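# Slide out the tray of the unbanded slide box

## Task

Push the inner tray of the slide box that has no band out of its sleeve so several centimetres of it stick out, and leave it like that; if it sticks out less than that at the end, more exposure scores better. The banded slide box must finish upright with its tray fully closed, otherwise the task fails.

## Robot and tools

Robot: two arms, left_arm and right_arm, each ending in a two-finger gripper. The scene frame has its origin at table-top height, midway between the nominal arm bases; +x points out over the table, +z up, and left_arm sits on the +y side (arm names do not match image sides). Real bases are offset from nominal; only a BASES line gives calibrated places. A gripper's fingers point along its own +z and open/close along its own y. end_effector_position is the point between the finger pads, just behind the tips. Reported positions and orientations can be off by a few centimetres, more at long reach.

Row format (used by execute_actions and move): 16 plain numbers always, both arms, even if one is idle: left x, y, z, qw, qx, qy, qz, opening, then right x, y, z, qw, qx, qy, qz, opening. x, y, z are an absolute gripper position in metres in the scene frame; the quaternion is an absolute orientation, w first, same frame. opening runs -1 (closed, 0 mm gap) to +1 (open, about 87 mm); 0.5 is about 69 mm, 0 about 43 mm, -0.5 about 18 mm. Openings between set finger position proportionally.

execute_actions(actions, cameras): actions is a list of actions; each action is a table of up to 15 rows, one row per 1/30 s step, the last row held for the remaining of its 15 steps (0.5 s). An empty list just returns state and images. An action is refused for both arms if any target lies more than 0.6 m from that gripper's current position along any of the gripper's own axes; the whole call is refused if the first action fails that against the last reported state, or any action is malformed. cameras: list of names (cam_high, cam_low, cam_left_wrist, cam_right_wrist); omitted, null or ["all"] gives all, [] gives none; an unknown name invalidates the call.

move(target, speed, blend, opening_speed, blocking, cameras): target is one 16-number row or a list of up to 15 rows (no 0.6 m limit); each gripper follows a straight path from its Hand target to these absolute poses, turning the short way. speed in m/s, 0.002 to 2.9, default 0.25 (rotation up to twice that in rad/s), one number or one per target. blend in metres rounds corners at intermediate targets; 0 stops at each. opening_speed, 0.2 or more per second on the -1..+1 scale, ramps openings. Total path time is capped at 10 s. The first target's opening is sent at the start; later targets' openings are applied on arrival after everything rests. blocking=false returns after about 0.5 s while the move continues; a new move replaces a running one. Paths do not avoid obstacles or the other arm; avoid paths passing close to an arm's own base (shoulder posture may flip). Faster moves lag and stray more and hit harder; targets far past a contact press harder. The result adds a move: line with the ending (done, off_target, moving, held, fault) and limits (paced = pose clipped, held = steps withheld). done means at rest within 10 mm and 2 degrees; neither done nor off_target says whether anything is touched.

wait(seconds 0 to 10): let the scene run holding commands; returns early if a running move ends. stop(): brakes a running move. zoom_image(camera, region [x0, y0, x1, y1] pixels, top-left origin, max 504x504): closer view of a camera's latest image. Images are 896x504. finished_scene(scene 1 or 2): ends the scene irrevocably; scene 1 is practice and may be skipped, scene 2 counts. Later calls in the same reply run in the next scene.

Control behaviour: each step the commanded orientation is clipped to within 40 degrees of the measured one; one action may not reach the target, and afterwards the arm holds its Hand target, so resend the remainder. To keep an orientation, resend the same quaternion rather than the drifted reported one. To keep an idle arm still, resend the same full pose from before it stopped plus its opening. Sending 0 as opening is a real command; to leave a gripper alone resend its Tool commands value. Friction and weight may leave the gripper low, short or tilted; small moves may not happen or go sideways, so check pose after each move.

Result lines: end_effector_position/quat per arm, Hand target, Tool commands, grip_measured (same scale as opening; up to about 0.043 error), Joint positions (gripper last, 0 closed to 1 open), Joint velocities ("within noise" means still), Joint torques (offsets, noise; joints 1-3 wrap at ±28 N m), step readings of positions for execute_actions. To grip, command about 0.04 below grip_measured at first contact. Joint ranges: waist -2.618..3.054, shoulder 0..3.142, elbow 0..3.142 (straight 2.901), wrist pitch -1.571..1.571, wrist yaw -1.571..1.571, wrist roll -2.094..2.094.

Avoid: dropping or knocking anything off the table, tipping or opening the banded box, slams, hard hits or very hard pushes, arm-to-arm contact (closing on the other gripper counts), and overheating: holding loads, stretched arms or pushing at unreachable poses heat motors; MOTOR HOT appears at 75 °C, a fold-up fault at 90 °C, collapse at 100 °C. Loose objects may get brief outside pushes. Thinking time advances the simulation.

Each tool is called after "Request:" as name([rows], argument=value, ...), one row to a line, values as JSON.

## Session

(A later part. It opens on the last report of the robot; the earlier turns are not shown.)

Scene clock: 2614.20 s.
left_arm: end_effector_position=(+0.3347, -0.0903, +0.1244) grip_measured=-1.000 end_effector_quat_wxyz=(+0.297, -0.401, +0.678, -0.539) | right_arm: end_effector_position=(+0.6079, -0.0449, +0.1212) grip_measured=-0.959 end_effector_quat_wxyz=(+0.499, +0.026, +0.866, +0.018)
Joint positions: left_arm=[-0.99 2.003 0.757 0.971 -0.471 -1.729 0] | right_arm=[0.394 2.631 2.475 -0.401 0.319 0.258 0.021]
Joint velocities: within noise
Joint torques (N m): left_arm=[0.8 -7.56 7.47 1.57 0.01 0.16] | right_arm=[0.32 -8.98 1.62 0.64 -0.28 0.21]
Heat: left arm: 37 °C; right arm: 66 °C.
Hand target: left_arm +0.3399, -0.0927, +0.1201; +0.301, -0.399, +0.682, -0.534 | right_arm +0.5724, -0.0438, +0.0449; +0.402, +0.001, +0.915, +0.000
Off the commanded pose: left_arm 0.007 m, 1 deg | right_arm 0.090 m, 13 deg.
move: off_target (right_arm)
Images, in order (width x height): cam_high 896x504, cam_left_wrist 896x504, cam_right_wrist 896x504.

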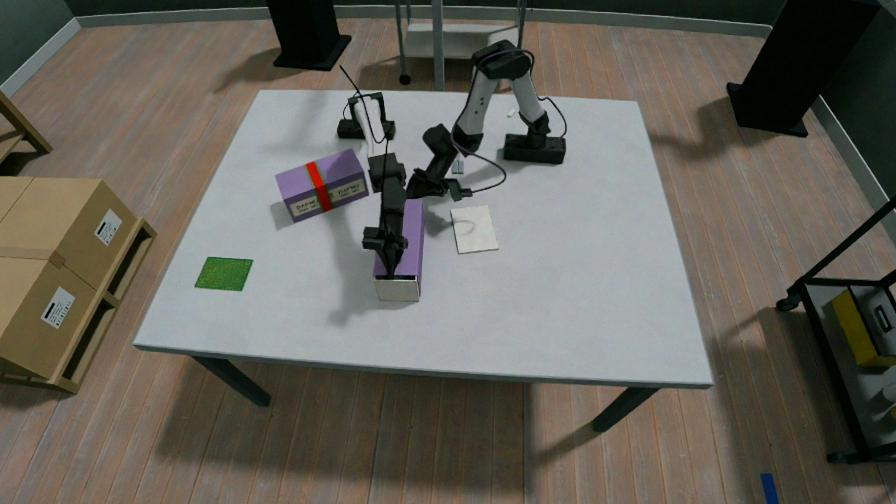

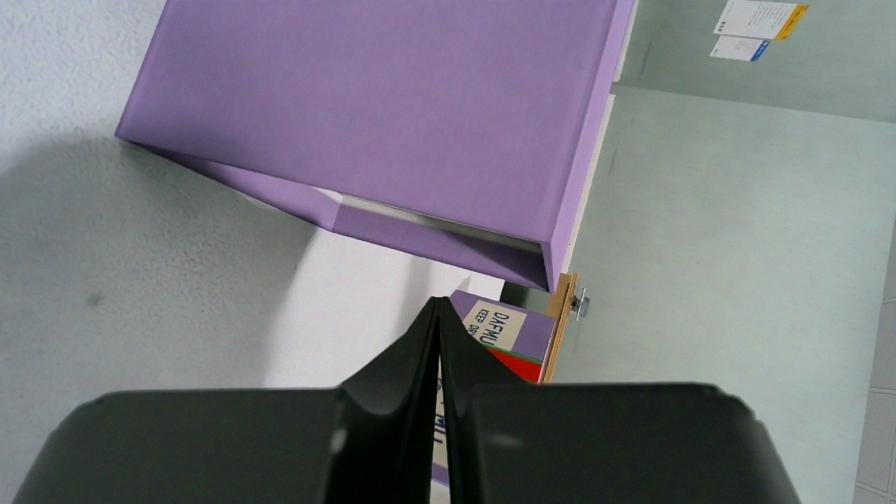

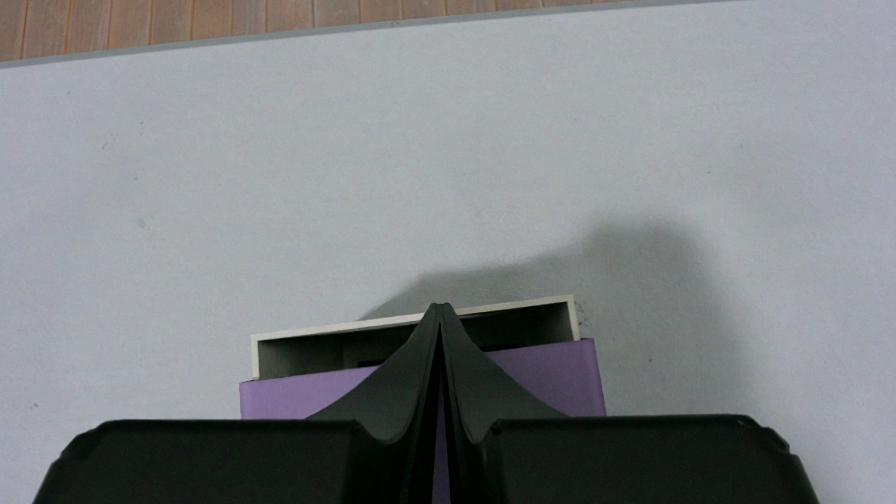

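Request:
move([
  [0.34,-0.093,0.12,0.301,-0.399,0.682,-0.534,-1,0.53,-0.043,-0.03,0.40,0,0.916,0.0,-1],
  [0.42,-0.093,0.12,0.301,-0.399,0.682,-0.534,-1,0.53,-0.043,-0.03,0.40,0,0.916,0.0,-1],
], speed=[0.1,0.06], cameras=["cam_high","cam_left_wrist","cam_right_wrist"])

Request:
zoom_image(camera="cam_high", region=[330, 200, 470, 320])

Scene clock: 2624.23 s.
left_arm: end_effector_position=(+0.3607, -0.0984, +0.1180) grip_measured=-1.000 end_effector_quat_wxyz=(+0.282, -0.386, +0.694, -0.538) | right_arm: end_effector_position=(+0.6098, -0.0451, +0.1292) grip_measured=-0.959 end_effector_quat_wxyz=(+0.605, +0.063, +0.791, +0.058)
Joint positions: left_arm=[-0.916 2.059 0.849 0.927 -0.354 -1.697 0] | right_arm=[0.4 2.453 1.943 0.228 0.355 0.276 0.021]
Joint velocities: within noise
Joint torques (N m): left_arm=[-0.08 -10.37 5.31 1.73 -0.06 0.05] | right_arm=[-0.59 -11.89 6.16 1.89 0 0.02]
Heat: left arm: 37 °C; right arm: 65 °C.
Hand target: left_arm +0.3605, -0.0980, +0.1180; +0.282, -0.387, +0.694, -0.537 | right_arm +0.6064, -0.0450, +0.1208; +0.594, +0.059, +0.800, +0.054
Off the commanded pose: left_arm 0.060 m, 3 deg | right_arm 0.178 m, 29 deg.
move: held (left_arm, right_arm; a check stopped the path); path passed 1 of 2 targets; limits=held
pose unreachable (left arm): on one or more control steps of this call, first in action 0 (counted from 0), this arm could not follow its commanded pose, so it was not sent that pose on those steps. It may still have moved: this result reports where it is.
cause: moving toward the commanded pose would bring a part of the arm too close to another arm (this arm's fingers and the right arm's wrist (the part past joint 5), at the place that arm was heading or pushing toward when its own hold began).
pose unreachable (right arm): on one or more control steps of this call, first in action 0 (counted from 0), this arm could not follow its commanded pose, so it was not sent that pose on those steps. It may still have moved: this result reports where it is.
cause: moving toward the commanded pose would bring a part of the arm too close to another arm (this arm's wrist (the part past joint 5) and the left arm's fingers, along the way the arms are being sent, or toward where that arm still pushes).
Images, in order (width x height): cam_high 896x504, cam_left_wrist 896x504, cam_right_wrist 896x504.

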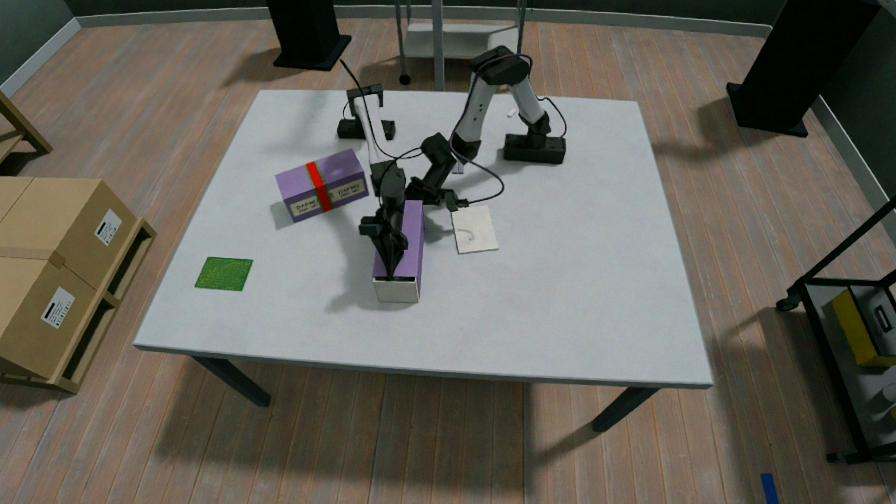

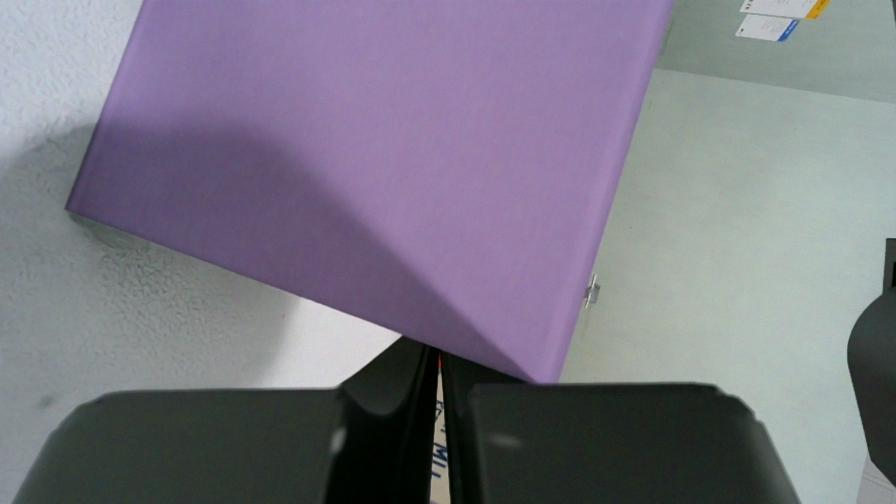

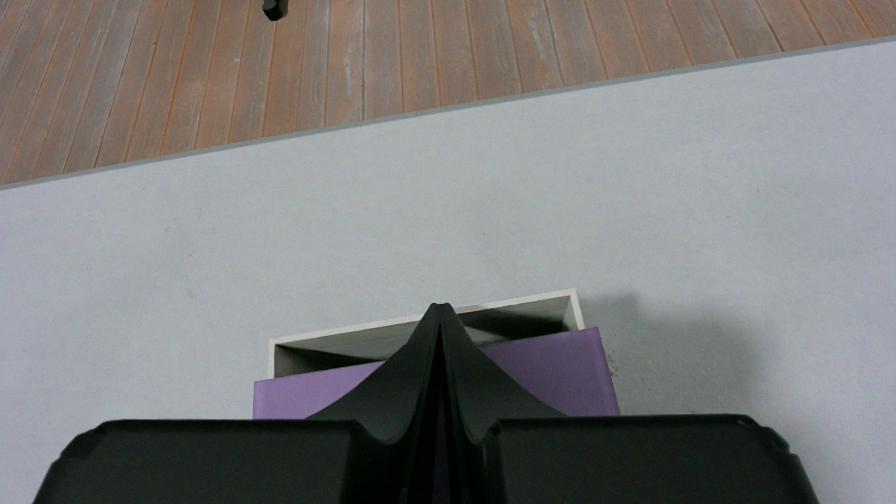

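Scaled by 3.600 from the camera's 896x504 image, which has a finer 1280x720 frame.

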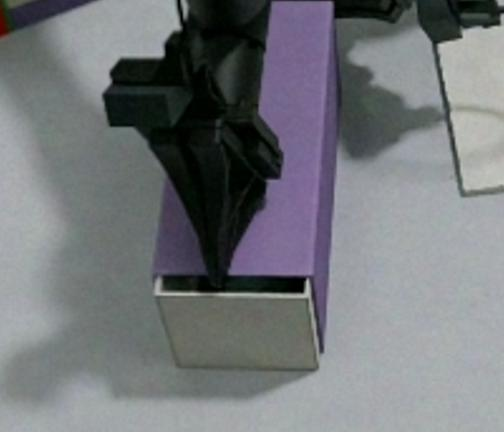

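Request:
move([
  [0.335,-0.093,0.12,0.301,-0.399,0.682,-0.534,-1,0.60,-0.043,0.13,0.40,0,0.916,0.0,-1],
  [0.335,-0.093,0.12,0.301,-0.399,0.682,-0.534,-1,0.565,-0.043,0.06,0.30,0,0.954,0.0,-1],
  [0.42,-0.093,0.12,0.301,-0.399,0.682,-0.534,-1,0.565,-0.043,0.06,0.3,0,0.954,0.0,-1],
], speed=[0.1,0.1,0.06], cameras=["cam_high","cam_left_wrist","cam_right_wrist"])

Request:
zoom_image(camera="cam_high", region=[330, 200, 470, 320])

Scene clock: 2641.53 s.
left_arm: end_effector_position=(+0.4039, -0.0932, +0.1164) grip_measured=-1.000 end_effector_quat_wxyz=(+0.289, -0.396, +0.691, -0.531) | right_arm: end_effector_position=(+0.6058, -0.0455, +0.1284) grip_measured=-0.959 end_effector_quat_wxyz=(+0.468, +0.022, +0.883, +0.038)
Joint positions: left_arm=[-0.829 2.118 0.956 0.878 -0.297 -1.678 0] | right_arm=[0.376 2.776 2.837 -0.676 0.251 0.278 0.021]
Joint velocities: within noise
Joint torques (N m): left_arm=[2.26 -8.83 9.36 1.76 -0.05 0.11] | right_arm=[0.25 -10.22 2.59 0.32 -0.36 0.11]
Heat: left arm: 37 °C; right arm: 67 °C.
Hand target: left_arm +0.4193, -0.0921, +0.1202; +0.301, -0.399, +0.682, -0.534 | right_arm +0.5694, -0.0429, +0.0644; +0.369, -0.003, +0.929, +0.024
Off the commanded pose: left_arm 0.016 m, 2 deg | right_arm 0.080 m, 22 deg.
elbow stopped short (right arm): the move would have taken joint 3 (elbow) straighter than the controller allows.
move: off_target (left_arm, right_arm)
Images, in order (width x height): cam_high 896x504, cam_left_wrist 896x504, cam_right_wrist 896x504.

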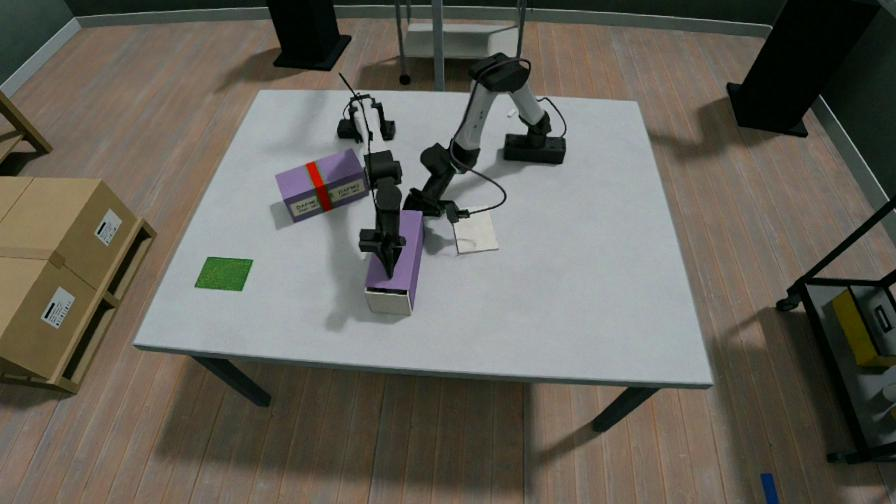

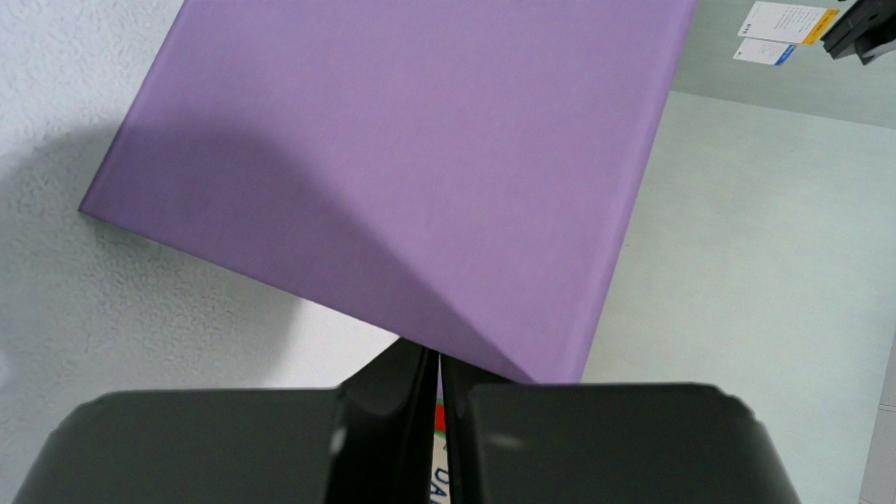

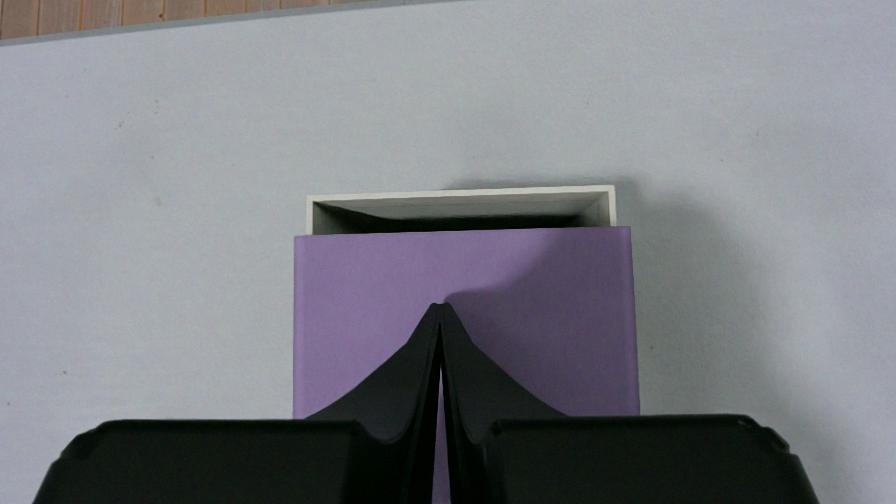

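Scaled by 3.600 from the camera's 896x504 image, which has a finer 1280x720 frame.

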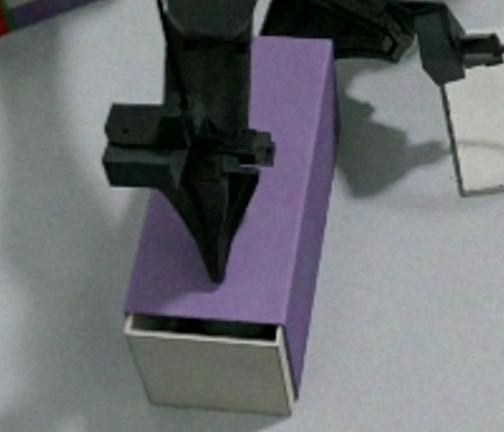

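Request:
move([
  [0.34,-0.092,0.12,0.301,-0.399,0.682,-0.534,-1,0.60,-0.06,0.17,0.44,0,0.898,0,-1],
  [0.29,0.01,0.14,0.301,-0.399,0.682,-0.534,-1,0.58,-0.17,0.16,0.4728,-0.282,0.8188,0.1628,-1],
  [0.29,0.02,0.14,0.301,-0.399,0.682,-0.534,-1,0.59,-0.165,0.07,0.4728,-0.282,0.8188,0.1628,-1],
], speed=0.2)

Scene clock: 2742.40 s.
left_arm: end_effector_position=(+0.2894, +0.0162, +0.1335) grip_measured=-1.000 end_effector_quat_wxyz=(+0.296, -0.401, +0.687, -0.529) | right_arm: end_effector_position=(+0.5878, -0.1708, +0.0643) grip_measured=-0.959 end_effector_quat_wxyz=(+0.462, -0.276, +0.828, +0.159)
Joint positions: left_arm=[-0.914 1.622 0.306 1.024 -0.397 -1.705 0] | right_arm=[0.03 2.49 2.017 -0.178 -0.533 -0.36 0.021]
Joint velocities: within noise
Joint torques (N m): left_arm=[0.77 -7.92 3.93 1.75 -0.07 0.19] | right_arm=[-0.24 -12.6 5.75 2.22 -0.33 0.04]
Heat: left arm: 39 °C; right arm: 64 °C.
Hand target: left_arm +0.2901, +0.0199, +0.1399; +0.301, -0.399, +0.682, -0.534 | right_arm +0.5899, -0.1651, +0.0701; +0.473, -0.282, +0.819, +0.163
Off the commanded pose: left_arm 0.008 m, 1 deg | right_arm 0.008 m, 2 deg.
elbow stopped short (right arm): the move would have taken joint 3 (elbow) straighter than the controller allows.
move: done

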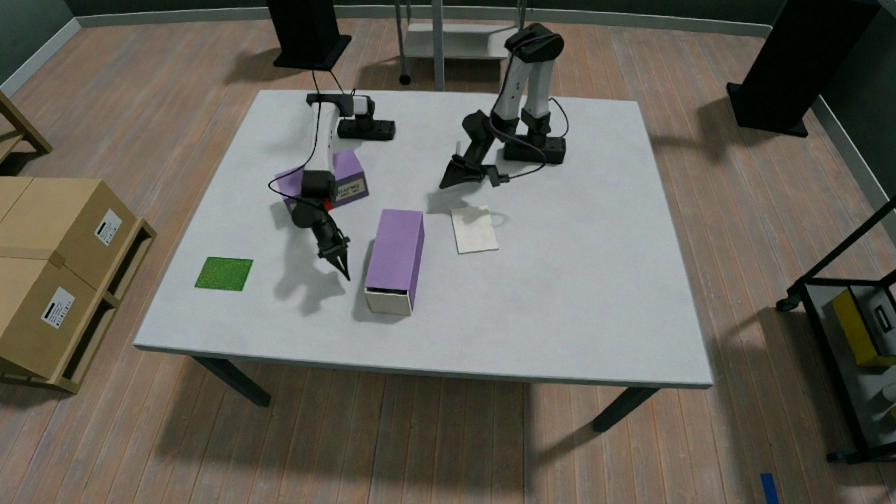

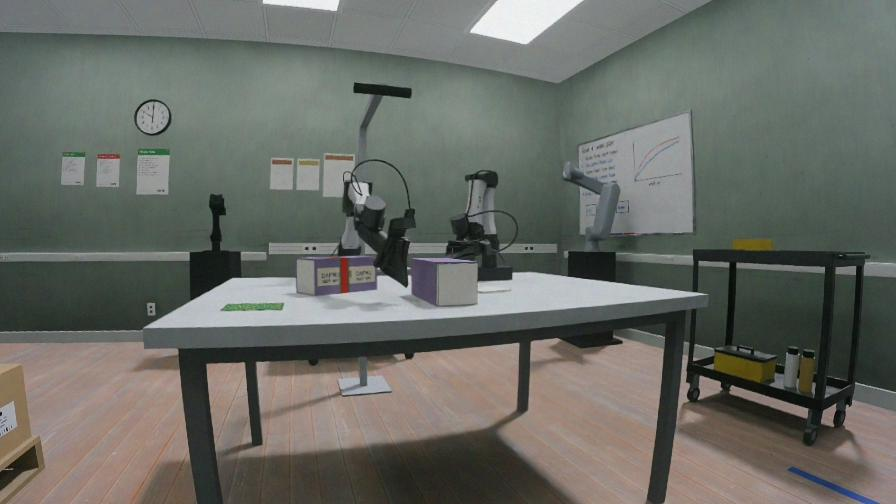

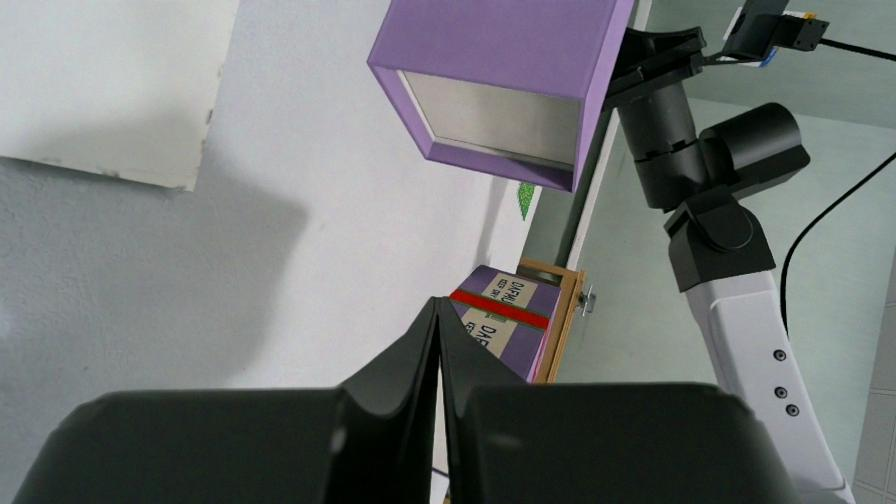

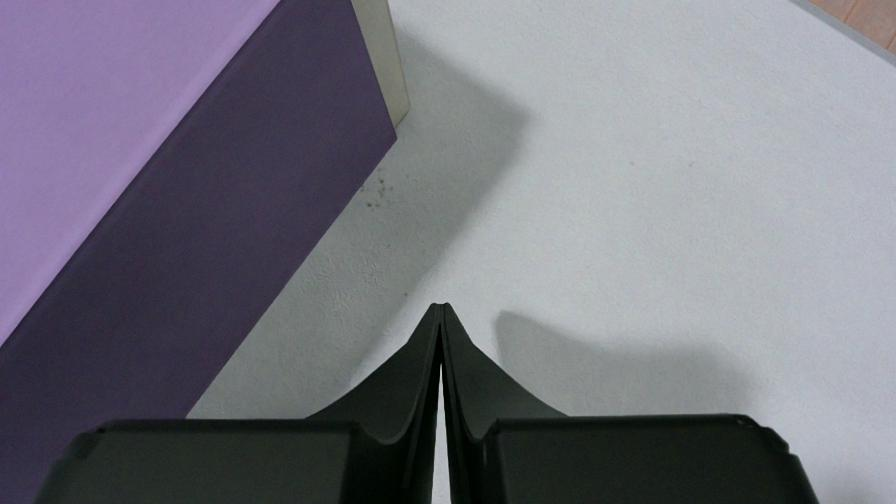

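Request:
move([
  [0.29,0.02,0.14,0.301,-0.399,0.682,-0.534,-1,0.61,-0.13,0.07,0.4728,-0.282,0.8188,0.1628,-1],
  [0.29,0.02,0.14,0.301,-0.399,0.682,-0.534,-1,0.63,-0.06,0.07,0.4728,-0.282,0.8188,0.1628,-1],
  [0.29,0.02,0.14,0.301,-0.399,0.682,-0.534,-1,0.615,-0.01,0.07,0.4728,-0.282,0.8188,0.1628,-1],
], speed=0.08, blend=0.01, cameras=["cam_high","cam_right_wrist"])

Scene clock: 2753.53 s.
left_arm: end_effector_position=(+0.2892, +0.0160, +0.1335) grip_measured=-1.000 end_effector_quat_wxyz=(+0.296, -0.401, +0.687, -0.529) | right_arm: end_effector_position=(+0.6111, -0.0134, +0.0572) grip_measured=-0.959 end_effector_quat_wxyz=(+0.462, -0.285, +0.824, +0.165)
Joint positions: left_arm=[-0.914 1.622 0.306 1.024 -0.396 -1.704 0] | right_arm=[0.299 2.791 2.549 -0.339 -0.335 -0.202 0.021]
Joint velocities: within noise
Joint torques (N m): left_arm=[0.81 -8.09 4.01 1.75 0.04 0.07] | right_arm=[-0.24 -13.6 8.68 2 -0.03 0.13]
Heat: left arm: 38 °C; right arm: 66 °C.
Hand target: left_arm +0.2902, +0.0199, +0.1400; +0.301, -0.399, +0.682, -0.534 | right_arm +0.6145, -0.0100, +0.0699; +0.473, -0.282, +0.819, +0.163
Off the commanded pose: left_arm 0.008 m, 1 deg | right_arm 0.014 m, 1 deg.
move: off_target (right_arm)
Images, in order (width x height): cam_high 896x504, cam_right_wrist 896x504.

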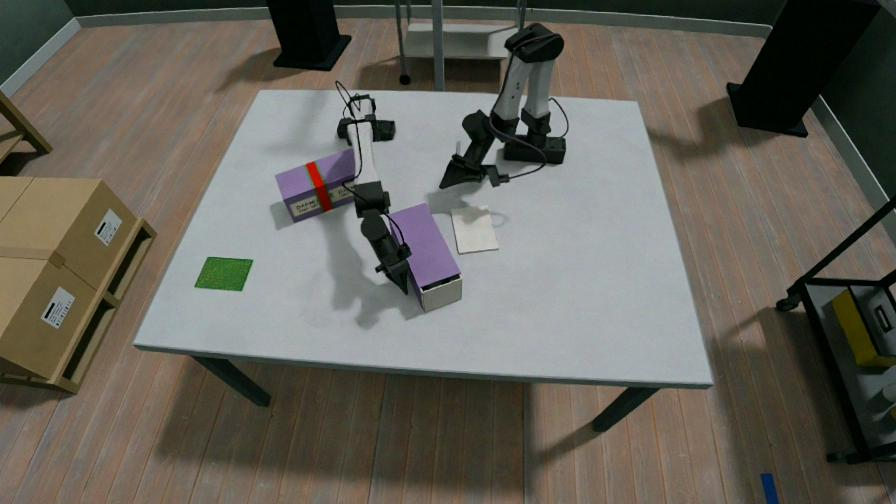

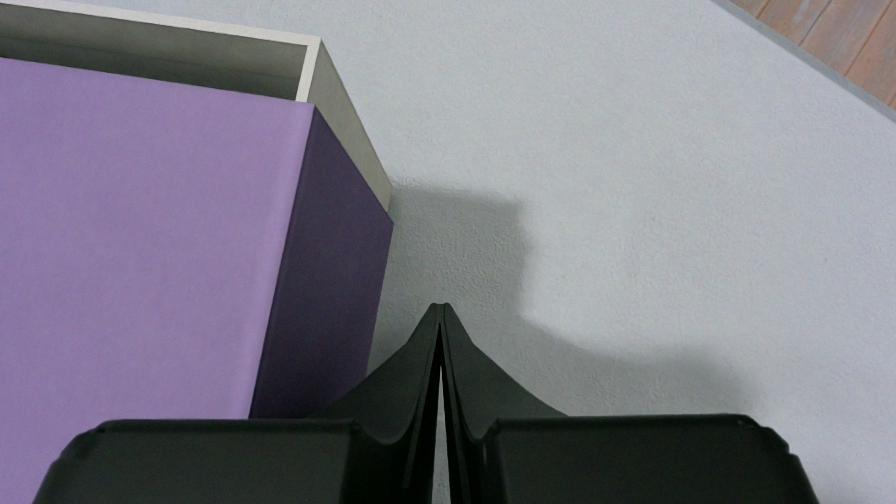

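Request:
move([
  [0.33,0.06,0.17,0.449,0.207,0.8625,-0.1078,-1,0.57,-0.12,0.09,0.4728,-0.282,0.8188,0.1628,-1],
  [0.40,0.06,0.16,0.449,0.207,0.8625,-0.1078,-1,0.46,-0.25,0.24,0.44,0,0.898,0,-1],
  [0.404,0.04,0.115,0.449,0.207,0.8625,-0.1078,-1,0.40,-0.28,0.26,0.44,0,0.898,0,-1],
], speed=0.2, cameras=["cam_high","cam_left_wrist"])

Scene clock: 2790.77 s.
left_arm: end_effector_position=(+0.4053, +0.0398, +0.1236) grip_measured=-1.000 end_effector_quat_wxyz=(+0.453, +0.209, +0.859, -0.113) | right_arm: end_effector_position=(+0.4042, -0.2820, +0.2594) grip_measured=-0.959 end_effector_quat_wxyz=(+0.441, +0.006, +0.898, -0.005)
Joint positions: left_arm=[-0.669 1.737 1.002 0.125 -0.18 -0.13 0] | right_arm=[-0.053 1.621 1.568 -0.606 -0.041 -0.037 0.021]
Joint velocities: within noise
Joint torques (N m): left_arm=[-0.51 -7.46 6.5 1.71 -0.07 -0.12] | right_arm=[-0.77 -7.73 5.34 1.98 -0.19 -0.02]
Heat: left arm: 36 °C; right arm: 70 °C.
Hand target: left_arm +0.4039, +0.0402, +0.1151; +0.449, +0.207, +0.863, -0.108 | right_arm +0.4001, -0.2800, +0.2600; +0.440, +0.000, +0.898, +0.000
Off the commanded pose: left_arm 0.009 m, 1 deg | right_arm 0.005 m, 1 deg.
move: done
Images, in order (width x height): cam_high 896x504, cam_left_wrist 896x504.

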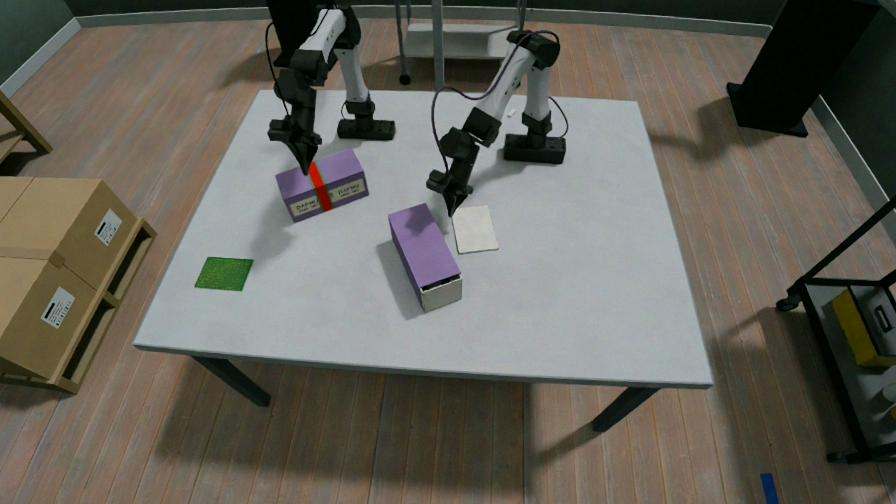

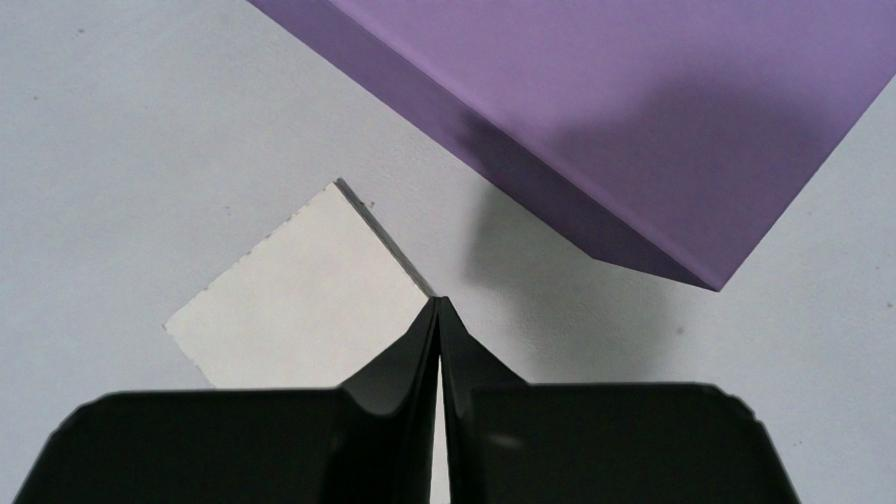

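Request:
move(target=[0.405,-0.10,0.115,0.449,0.207,0.8625,-0.1078,-1,0.40,-0.28,0.26,0.44,0,0.898,0,-1], speed=0.07, cameras=["cam_high","cam_left_wrist"])

Scene clock: 2799.17 s.
left_arm: end_effector_position=(+0.4020, -0.0950, +0.1169) grip_measured=-1.000 end_effector_quat_wxyz=(+0.448, +0.211, +0.861, -0.112) | right_arm: end_effector_position=(+0.4041, -0.2819, +0.2593) grip_measured=-0.959 end_effector_quat_wxyz=(+0.440, +0.005, +0.898, -0.005)
Joint positions: left_arm=[-0.907 2.09 1.481 -0.052 -0.367 -0.276 0] | right_arm=[-0.053 1.621 1.568 -0.607 -0.042 -0.038 0.021]
Joint velocities: within noise
Joint torques (N m): left_arm=[-0.43 -10.39 10.62 1.41 -0.23 -0.1] | right_arm=[-0.79 -7.72 5.35 1.97 -0.17 -0.02]
Heat: left arm: 36 °C; right arm: 66 °C.
Hand target: left_arm +0.4048, -0.0999, +0.1151; +0.449, +0.207, +0.862, -0.108 | right_arm +0.4001, -0.2800, +0.2600; +0.440, +0.000, +0.898, +0.000
Off the commanded pose: left_arm 0.006 m, 1 deg | right_arm 0.005 m, 1 deg.
move: done
Images, in order (width x height): cam_high 896x504, cam_left_wrist 896x504.

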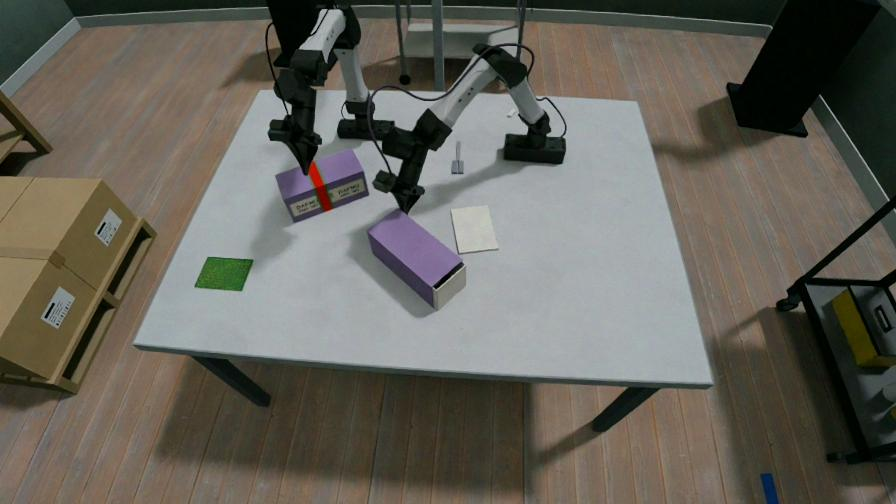

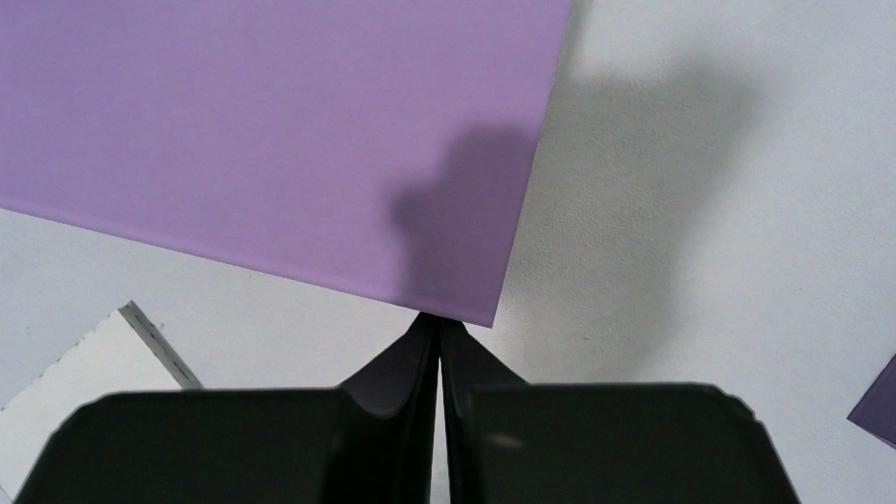

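Request:
move([
  [0.385,-0.07,0.15,0.449,0.207,0.8625,-0.1078,-1,0.40,-0.28,0.26,0.44,0,0.898,0,-1],
  [0.42,0.04,0.23,0.434,0.303,0.8335,-0.158,-1,0.40,-0.28,0.26,0.44,0,0.898,0,-1],
  [0.53,0.05,0.22,0.434,0.303,0.8335,-0.158,-1,0.40,-0.28,0.26,0.44,0,0.898,0,-1],
], speed=0.2, cameras=["cam_high","cam_left_wrist"])

Scene clock: 2843.40 s.
left_arm: end_effector_position=(+0.5260, +0.0536, +0.2198) grip_measured=-1.000 end_effector_quat_wxyz=(+0.435, +0.297, +0.836, -0.155) | right_arm: end_effector_position=(+0.4041, -0.2818, +0.2593) grip_measured=-0.959 end_effector_quat_wxyz=(+0.440, +0.005, +0.898, -0.004)
Joint positions: left_arm=[-0.413 2.002 1.758 -0.379 0.196 0.138 0] | right_arm=[-0.053 1.621 1.568 -0.607 -0.043 -0.038 0.021]
Joint velocities: within noise
Joint torques (N m): left_arm=[0.03 -10.07 11.12 1.46 0.21 0.07] | right_arm=[-0.79 -7.73 5.35 1.97 -0.17 -0.03]
Heat: left arm: 39 °C; right arm: 56 °C.
Hand target: left_arm +0.5298, +0.0502, +0.2199; +0.435, +0.303, +0.833, -0.158 | right_arm +0.4001, -0.2800, +0.2600; +0.440, +0.000, +0.898, +0.000
Off the commanded pose: left_arm 0.005 m, 1 deg | right_arm 0.005 m, 1 deg.
move: done
Images, in order (width x height): cam_high 896x504, cam_left_wrist 896x504.

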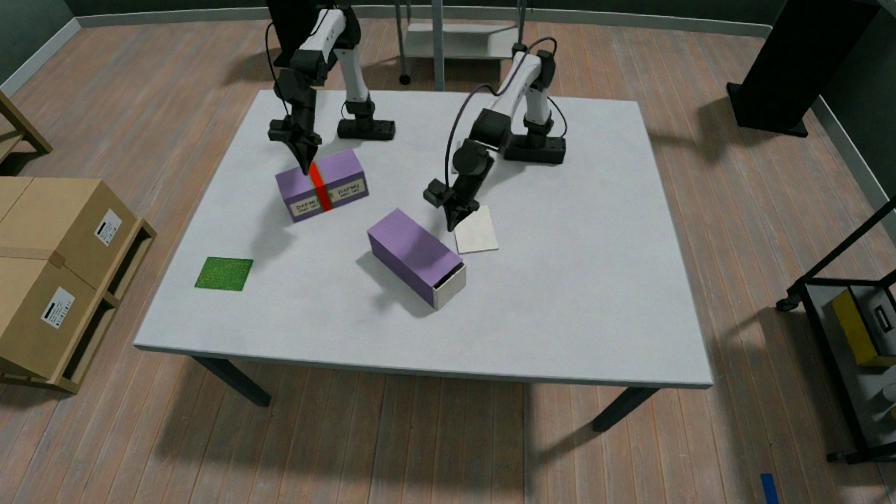

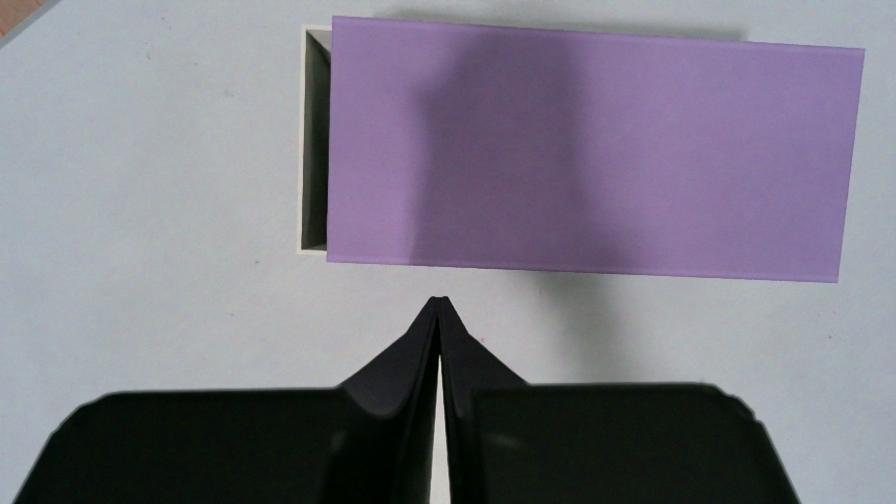

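Request:
move(target=[0.603,0.064,0.19,0.434,0.303,0.8335,-0.158,-1,0.40,-0.28,0.26,0.44,0,0.898,0,-1], speed=0.15, cameras=["cam_left_wrist"])

Scene clock: 2862.03 s.
left_arm: end_effector_position=(+0.5997, +0.0665, +0.1938) grip_measured=-1.000 end_effector_quat_wxyz=(+0.438, +0.297, +0.834, -0.155) | right_arm: end_effector_position=(+0.4041, -0.2818, +0.2593) grip_measured=-0.959 end_effector_quat_wxyz=(+0.440, +0.005, +0.898, -0.004)
Joint positions: left_arm=[-0.327 2.287 2.1 -0.443 0.265 0.19 0] | right_arm=[-0.053 1.621 1.568 -0.607 -0.043 -0.038 0.021]
Joint velocities: within noise
Joint torques (N m): left_arm=[0.21 -12.19 10.95 1.41 0.25 0.04] | right_arm=[-0.79 -7.73 5.34 1.97 -0.16 -0.02]
Heat: left arm: 39 °C; right arm: 54 °C.
Hand target: left_arm +0.6028, +0.0641, +0.1899; +0.435, +0.303, +0.833, -0.158 | right_arm +0.4001, -0.2800, +0.2600; +0.440, +0.000, +0.898, +0.000
Off the commanded pose: left_arm 0.006 m, 1 deg | right_arm 0.005 m, 1 deg.
move: done
Images, in order (width x height): cam_left_wrist 896x504.

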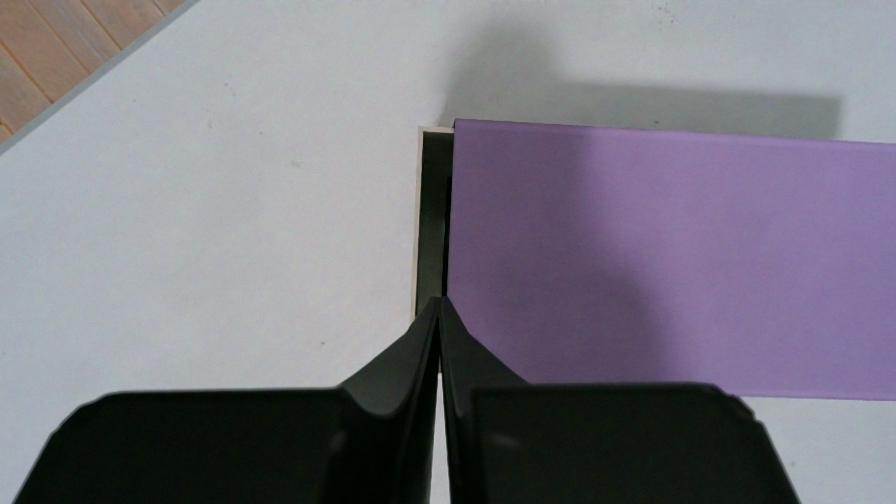

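Request:
move(target=[0.615,0.060,0.144,0.434,0.303,0.8335,-0.158,-1,0.40,-0.28,0.26,0.44,0,0.898,0,-1], speed=0.1, cameras=["cam_left_wrist"])

Request:
zoom_image(camera="cam_left_wrist", region=[340, 220, 540, 380])

Scene clock: 2876.17 s.
left_arm: end_effector_position=(+0.6148, +0.0606, +0.1597) grip_measured=-1.000 end_effector_quat_wxyz=(+0.443, +0.298, +0.831, -0.156) | right_arm: end_effector_position=(+0.4041, -0.2817, +0.2593) grip_measured=-0.959 end_effector_quat_wxyz=(+0.440, +0.005, +0.898, -0.004)
Joint positions: left_arm=[-0.327 2.358 2.077 -0.336 0.267 0.191 0] | right_arm=[-0.053 1.621 1.568 -0.607 -0.043 -0.038 0.021]
Joint velocities: within noise
Joint torques (N m): left_arm=[0.17 -13.41 7.35 1.7 0.19 0.03] | right_arm=[-0.76 -7.72 5.35 1.97 -0.16 -0.03]
Heat: left arm: 41 °C; right arm: 54 °C.
Hand target: left_arm +0.6145, +0.0601, +0.1441; +0.434, +0.303, +0.834, -0.158 | right_arm +0.4001, -0.2800, +0.2601; +0.440, +0.000, +0.898, +0.000
Off the commanded pose: left_arm 0.016 m, 1 deg | right_arm 0.004 m, 1 deg.
move: off_target (left_arm)
Images, in order (width x height): cam_left_wrist 896x504.

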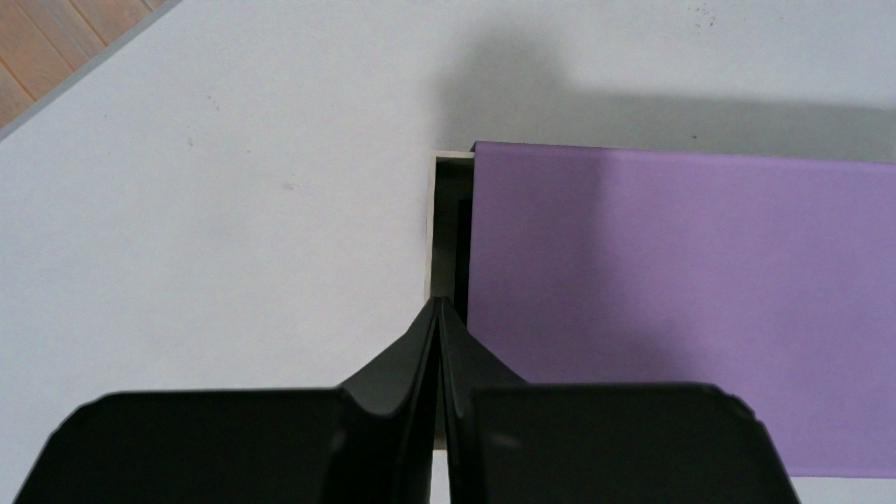

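Scaled by 2.520 from the camera's 896x504 image, which has a finer 1280x720 frame.

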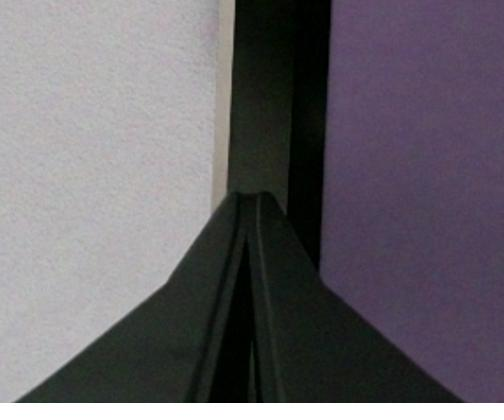

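Request:
move(target=[0.613,0.057,0.118,0.434,0.303,0.8335,-0.158,-1,0.40,-0.28,0.26,0.44,0,0.898,0,-1], speed=0.06, cameras=["cam_left_wrist"])

Request:
zoom_image(camera="cam_left_wrist", region=[340, 220, 540, 380])

Scene clock: 2885.87 s.
left_arm: end_effector_position=(+0.6176, +0.0584, +0.1468) grip_measured=-1.000 end_effector_quat_wxyz=(+0.456, +0.299, +0.823, -0.158) | right_arm: end_effector_position=(+0.4041, -0.2818, +0.2593) grip_measured=-0.959 end_effector_quat_wxyz=(+0.440, +0.005, +0.898, -0.004)
Joint positions: left_arm=[-0.327 2.358 2.004 -0.234 0.273 0.192 0] | right_arm=[-0.053 1.621 1.568 -0.607 -0.043 -0.038 0.021]
Joint velocities: within noise
Joint torques (N m): left_arm=[-0.72 -12.36 5.97 1.69 0.12 0.02] | right_arm=[-0.77 -7.72 5.34 1.97 -0.16 -0.03]
Heat: left arm: 40 °C; right arm: 53 °C.
Hand target: left_arm +0.6121, +0.0574, +0.1185; +0.434, +0.303, +0.834, -0.158 | right_arm +0.4001, -0.2800, +0.2601; +0.440, +0.000, +0.898, +0.000
Off the commanded pose: left_arm 0.029 m, 3 deg | right_arm 0.004 m, 1 deg.
move: off_target (left_arm)
Images, in order (width x height): cam_left_wrist 896x504.

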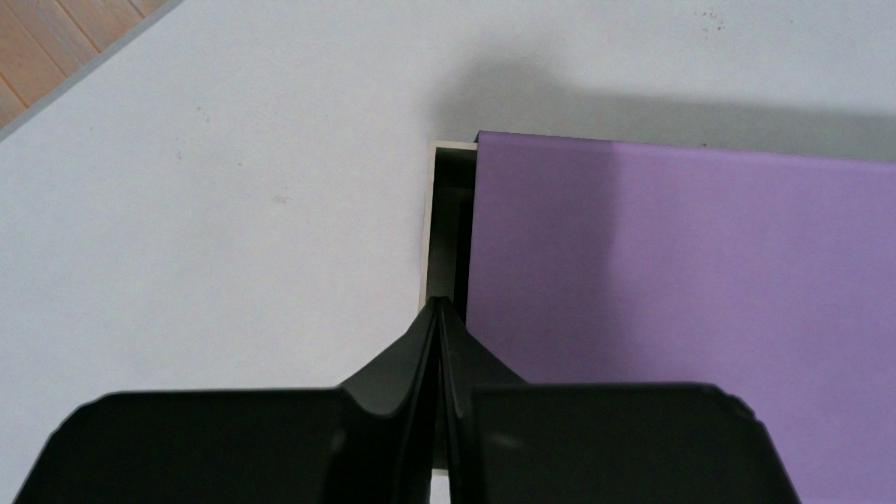

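Scaled by 2.520 from the camera's 896x504 image, which has a finer 1280x720 frame.

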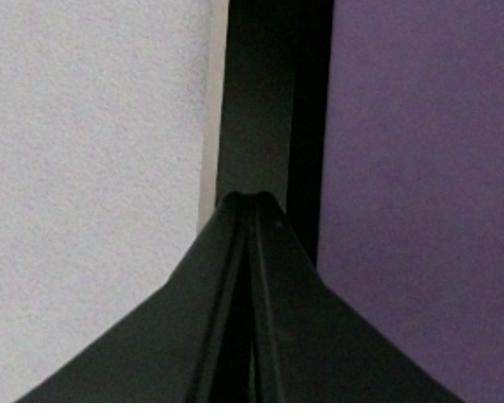

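Request:
move([
  [0.605,0.062,0.16,0.42,0.303,0.8405,-0.158,-1,0.40,-0.28,0.26,0.44,0,0.898,0,-1],
  [0.584,0.08,0.15,0.392,0.275,0.857,-0.143,-1,0.40,-0.28,0.26,0.44,0,0.898,0,-1],
  [0.584,0.08,0.122,0.392,0.275,0.857,-0.143,-1,0.40,-0.28,0.26,0.44,0,0.898,0,-1],
], speed=0.07, cameras=["cam_left_wrist","cam_high"])

Request:
zoom_image(camera="cam_left_wrist", region=[340, 220, 540, 380])

Scene clock: 2901.33 s.
left_arm: end_effector_position=(+0.5947, +0.0711, +0.1402) grip_measured=-1.000 end_effector_quat_wxyz=(+0.422, +0.283, +0.848, -0.151) | right_arm: end_effector_position=(+0.4041, -0.2818, +0.2593) grip_measured=-0.959 end_effector_quat_wxyz=(+0.440, +0.005, +0.898, -0.004)
Joint positions: left_arm=[-0.327 2.294 1.923 -0.294 0.245 0.166 0] | right_arm=[-0.053 1.621 1.568 -0.607 -0.043 -0.038 0.021]
Joint velocities: within noise
Joint torques (N m): left_arm=[0.36 -15.1 4.78 1.26 0.01 -0.08] | right_arm=[-0.76 -7.73 5.34 1.97 -0.16 -0.03]
Heat: left arm: 40 °C; right arm: 52 °C.
Hand target: left_arm +0.5842, +0.0797, +0.1223; +0.395, +0.277, +0.864, -0.144 | right_arm +0.4001, -0.2800, +0.2601; +0.440, +0.000, +0.898, +0.000
Off the commanded pose: left_arm 0.023 m, 4 deg | right_arm 0.004 m, 1 deg.
move: off_target (left_arm)
Images, in order (width x height): cam_high 896x504, cam_left_wrist 896x504.

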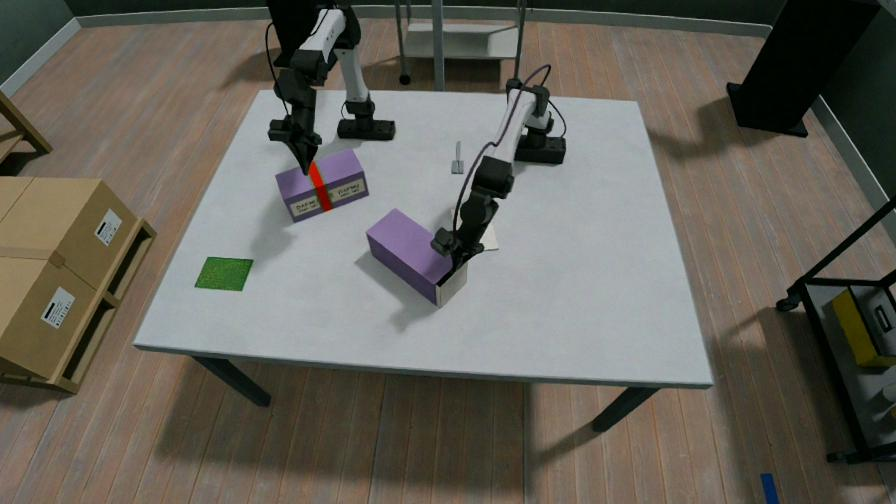

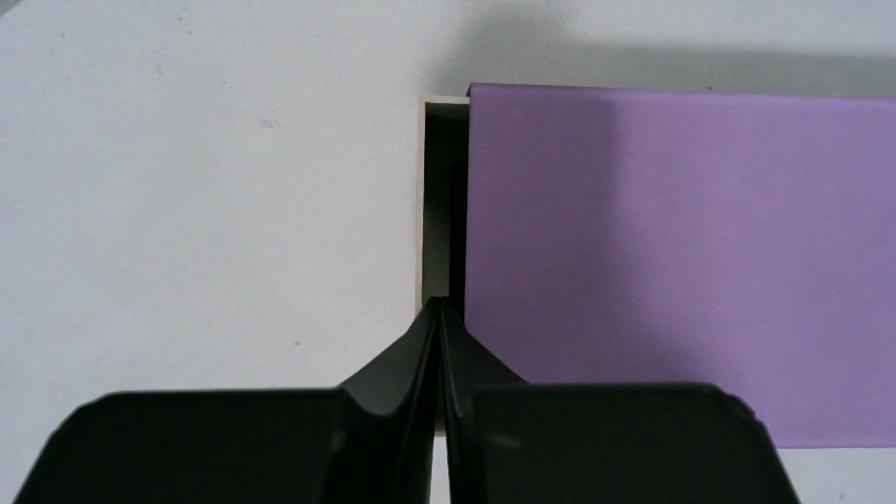

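Scaled by 2.520 from the camera's 896x504 image, which has a finer 1280x720 frame.

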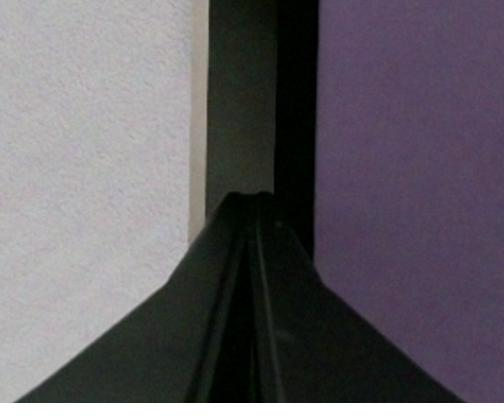

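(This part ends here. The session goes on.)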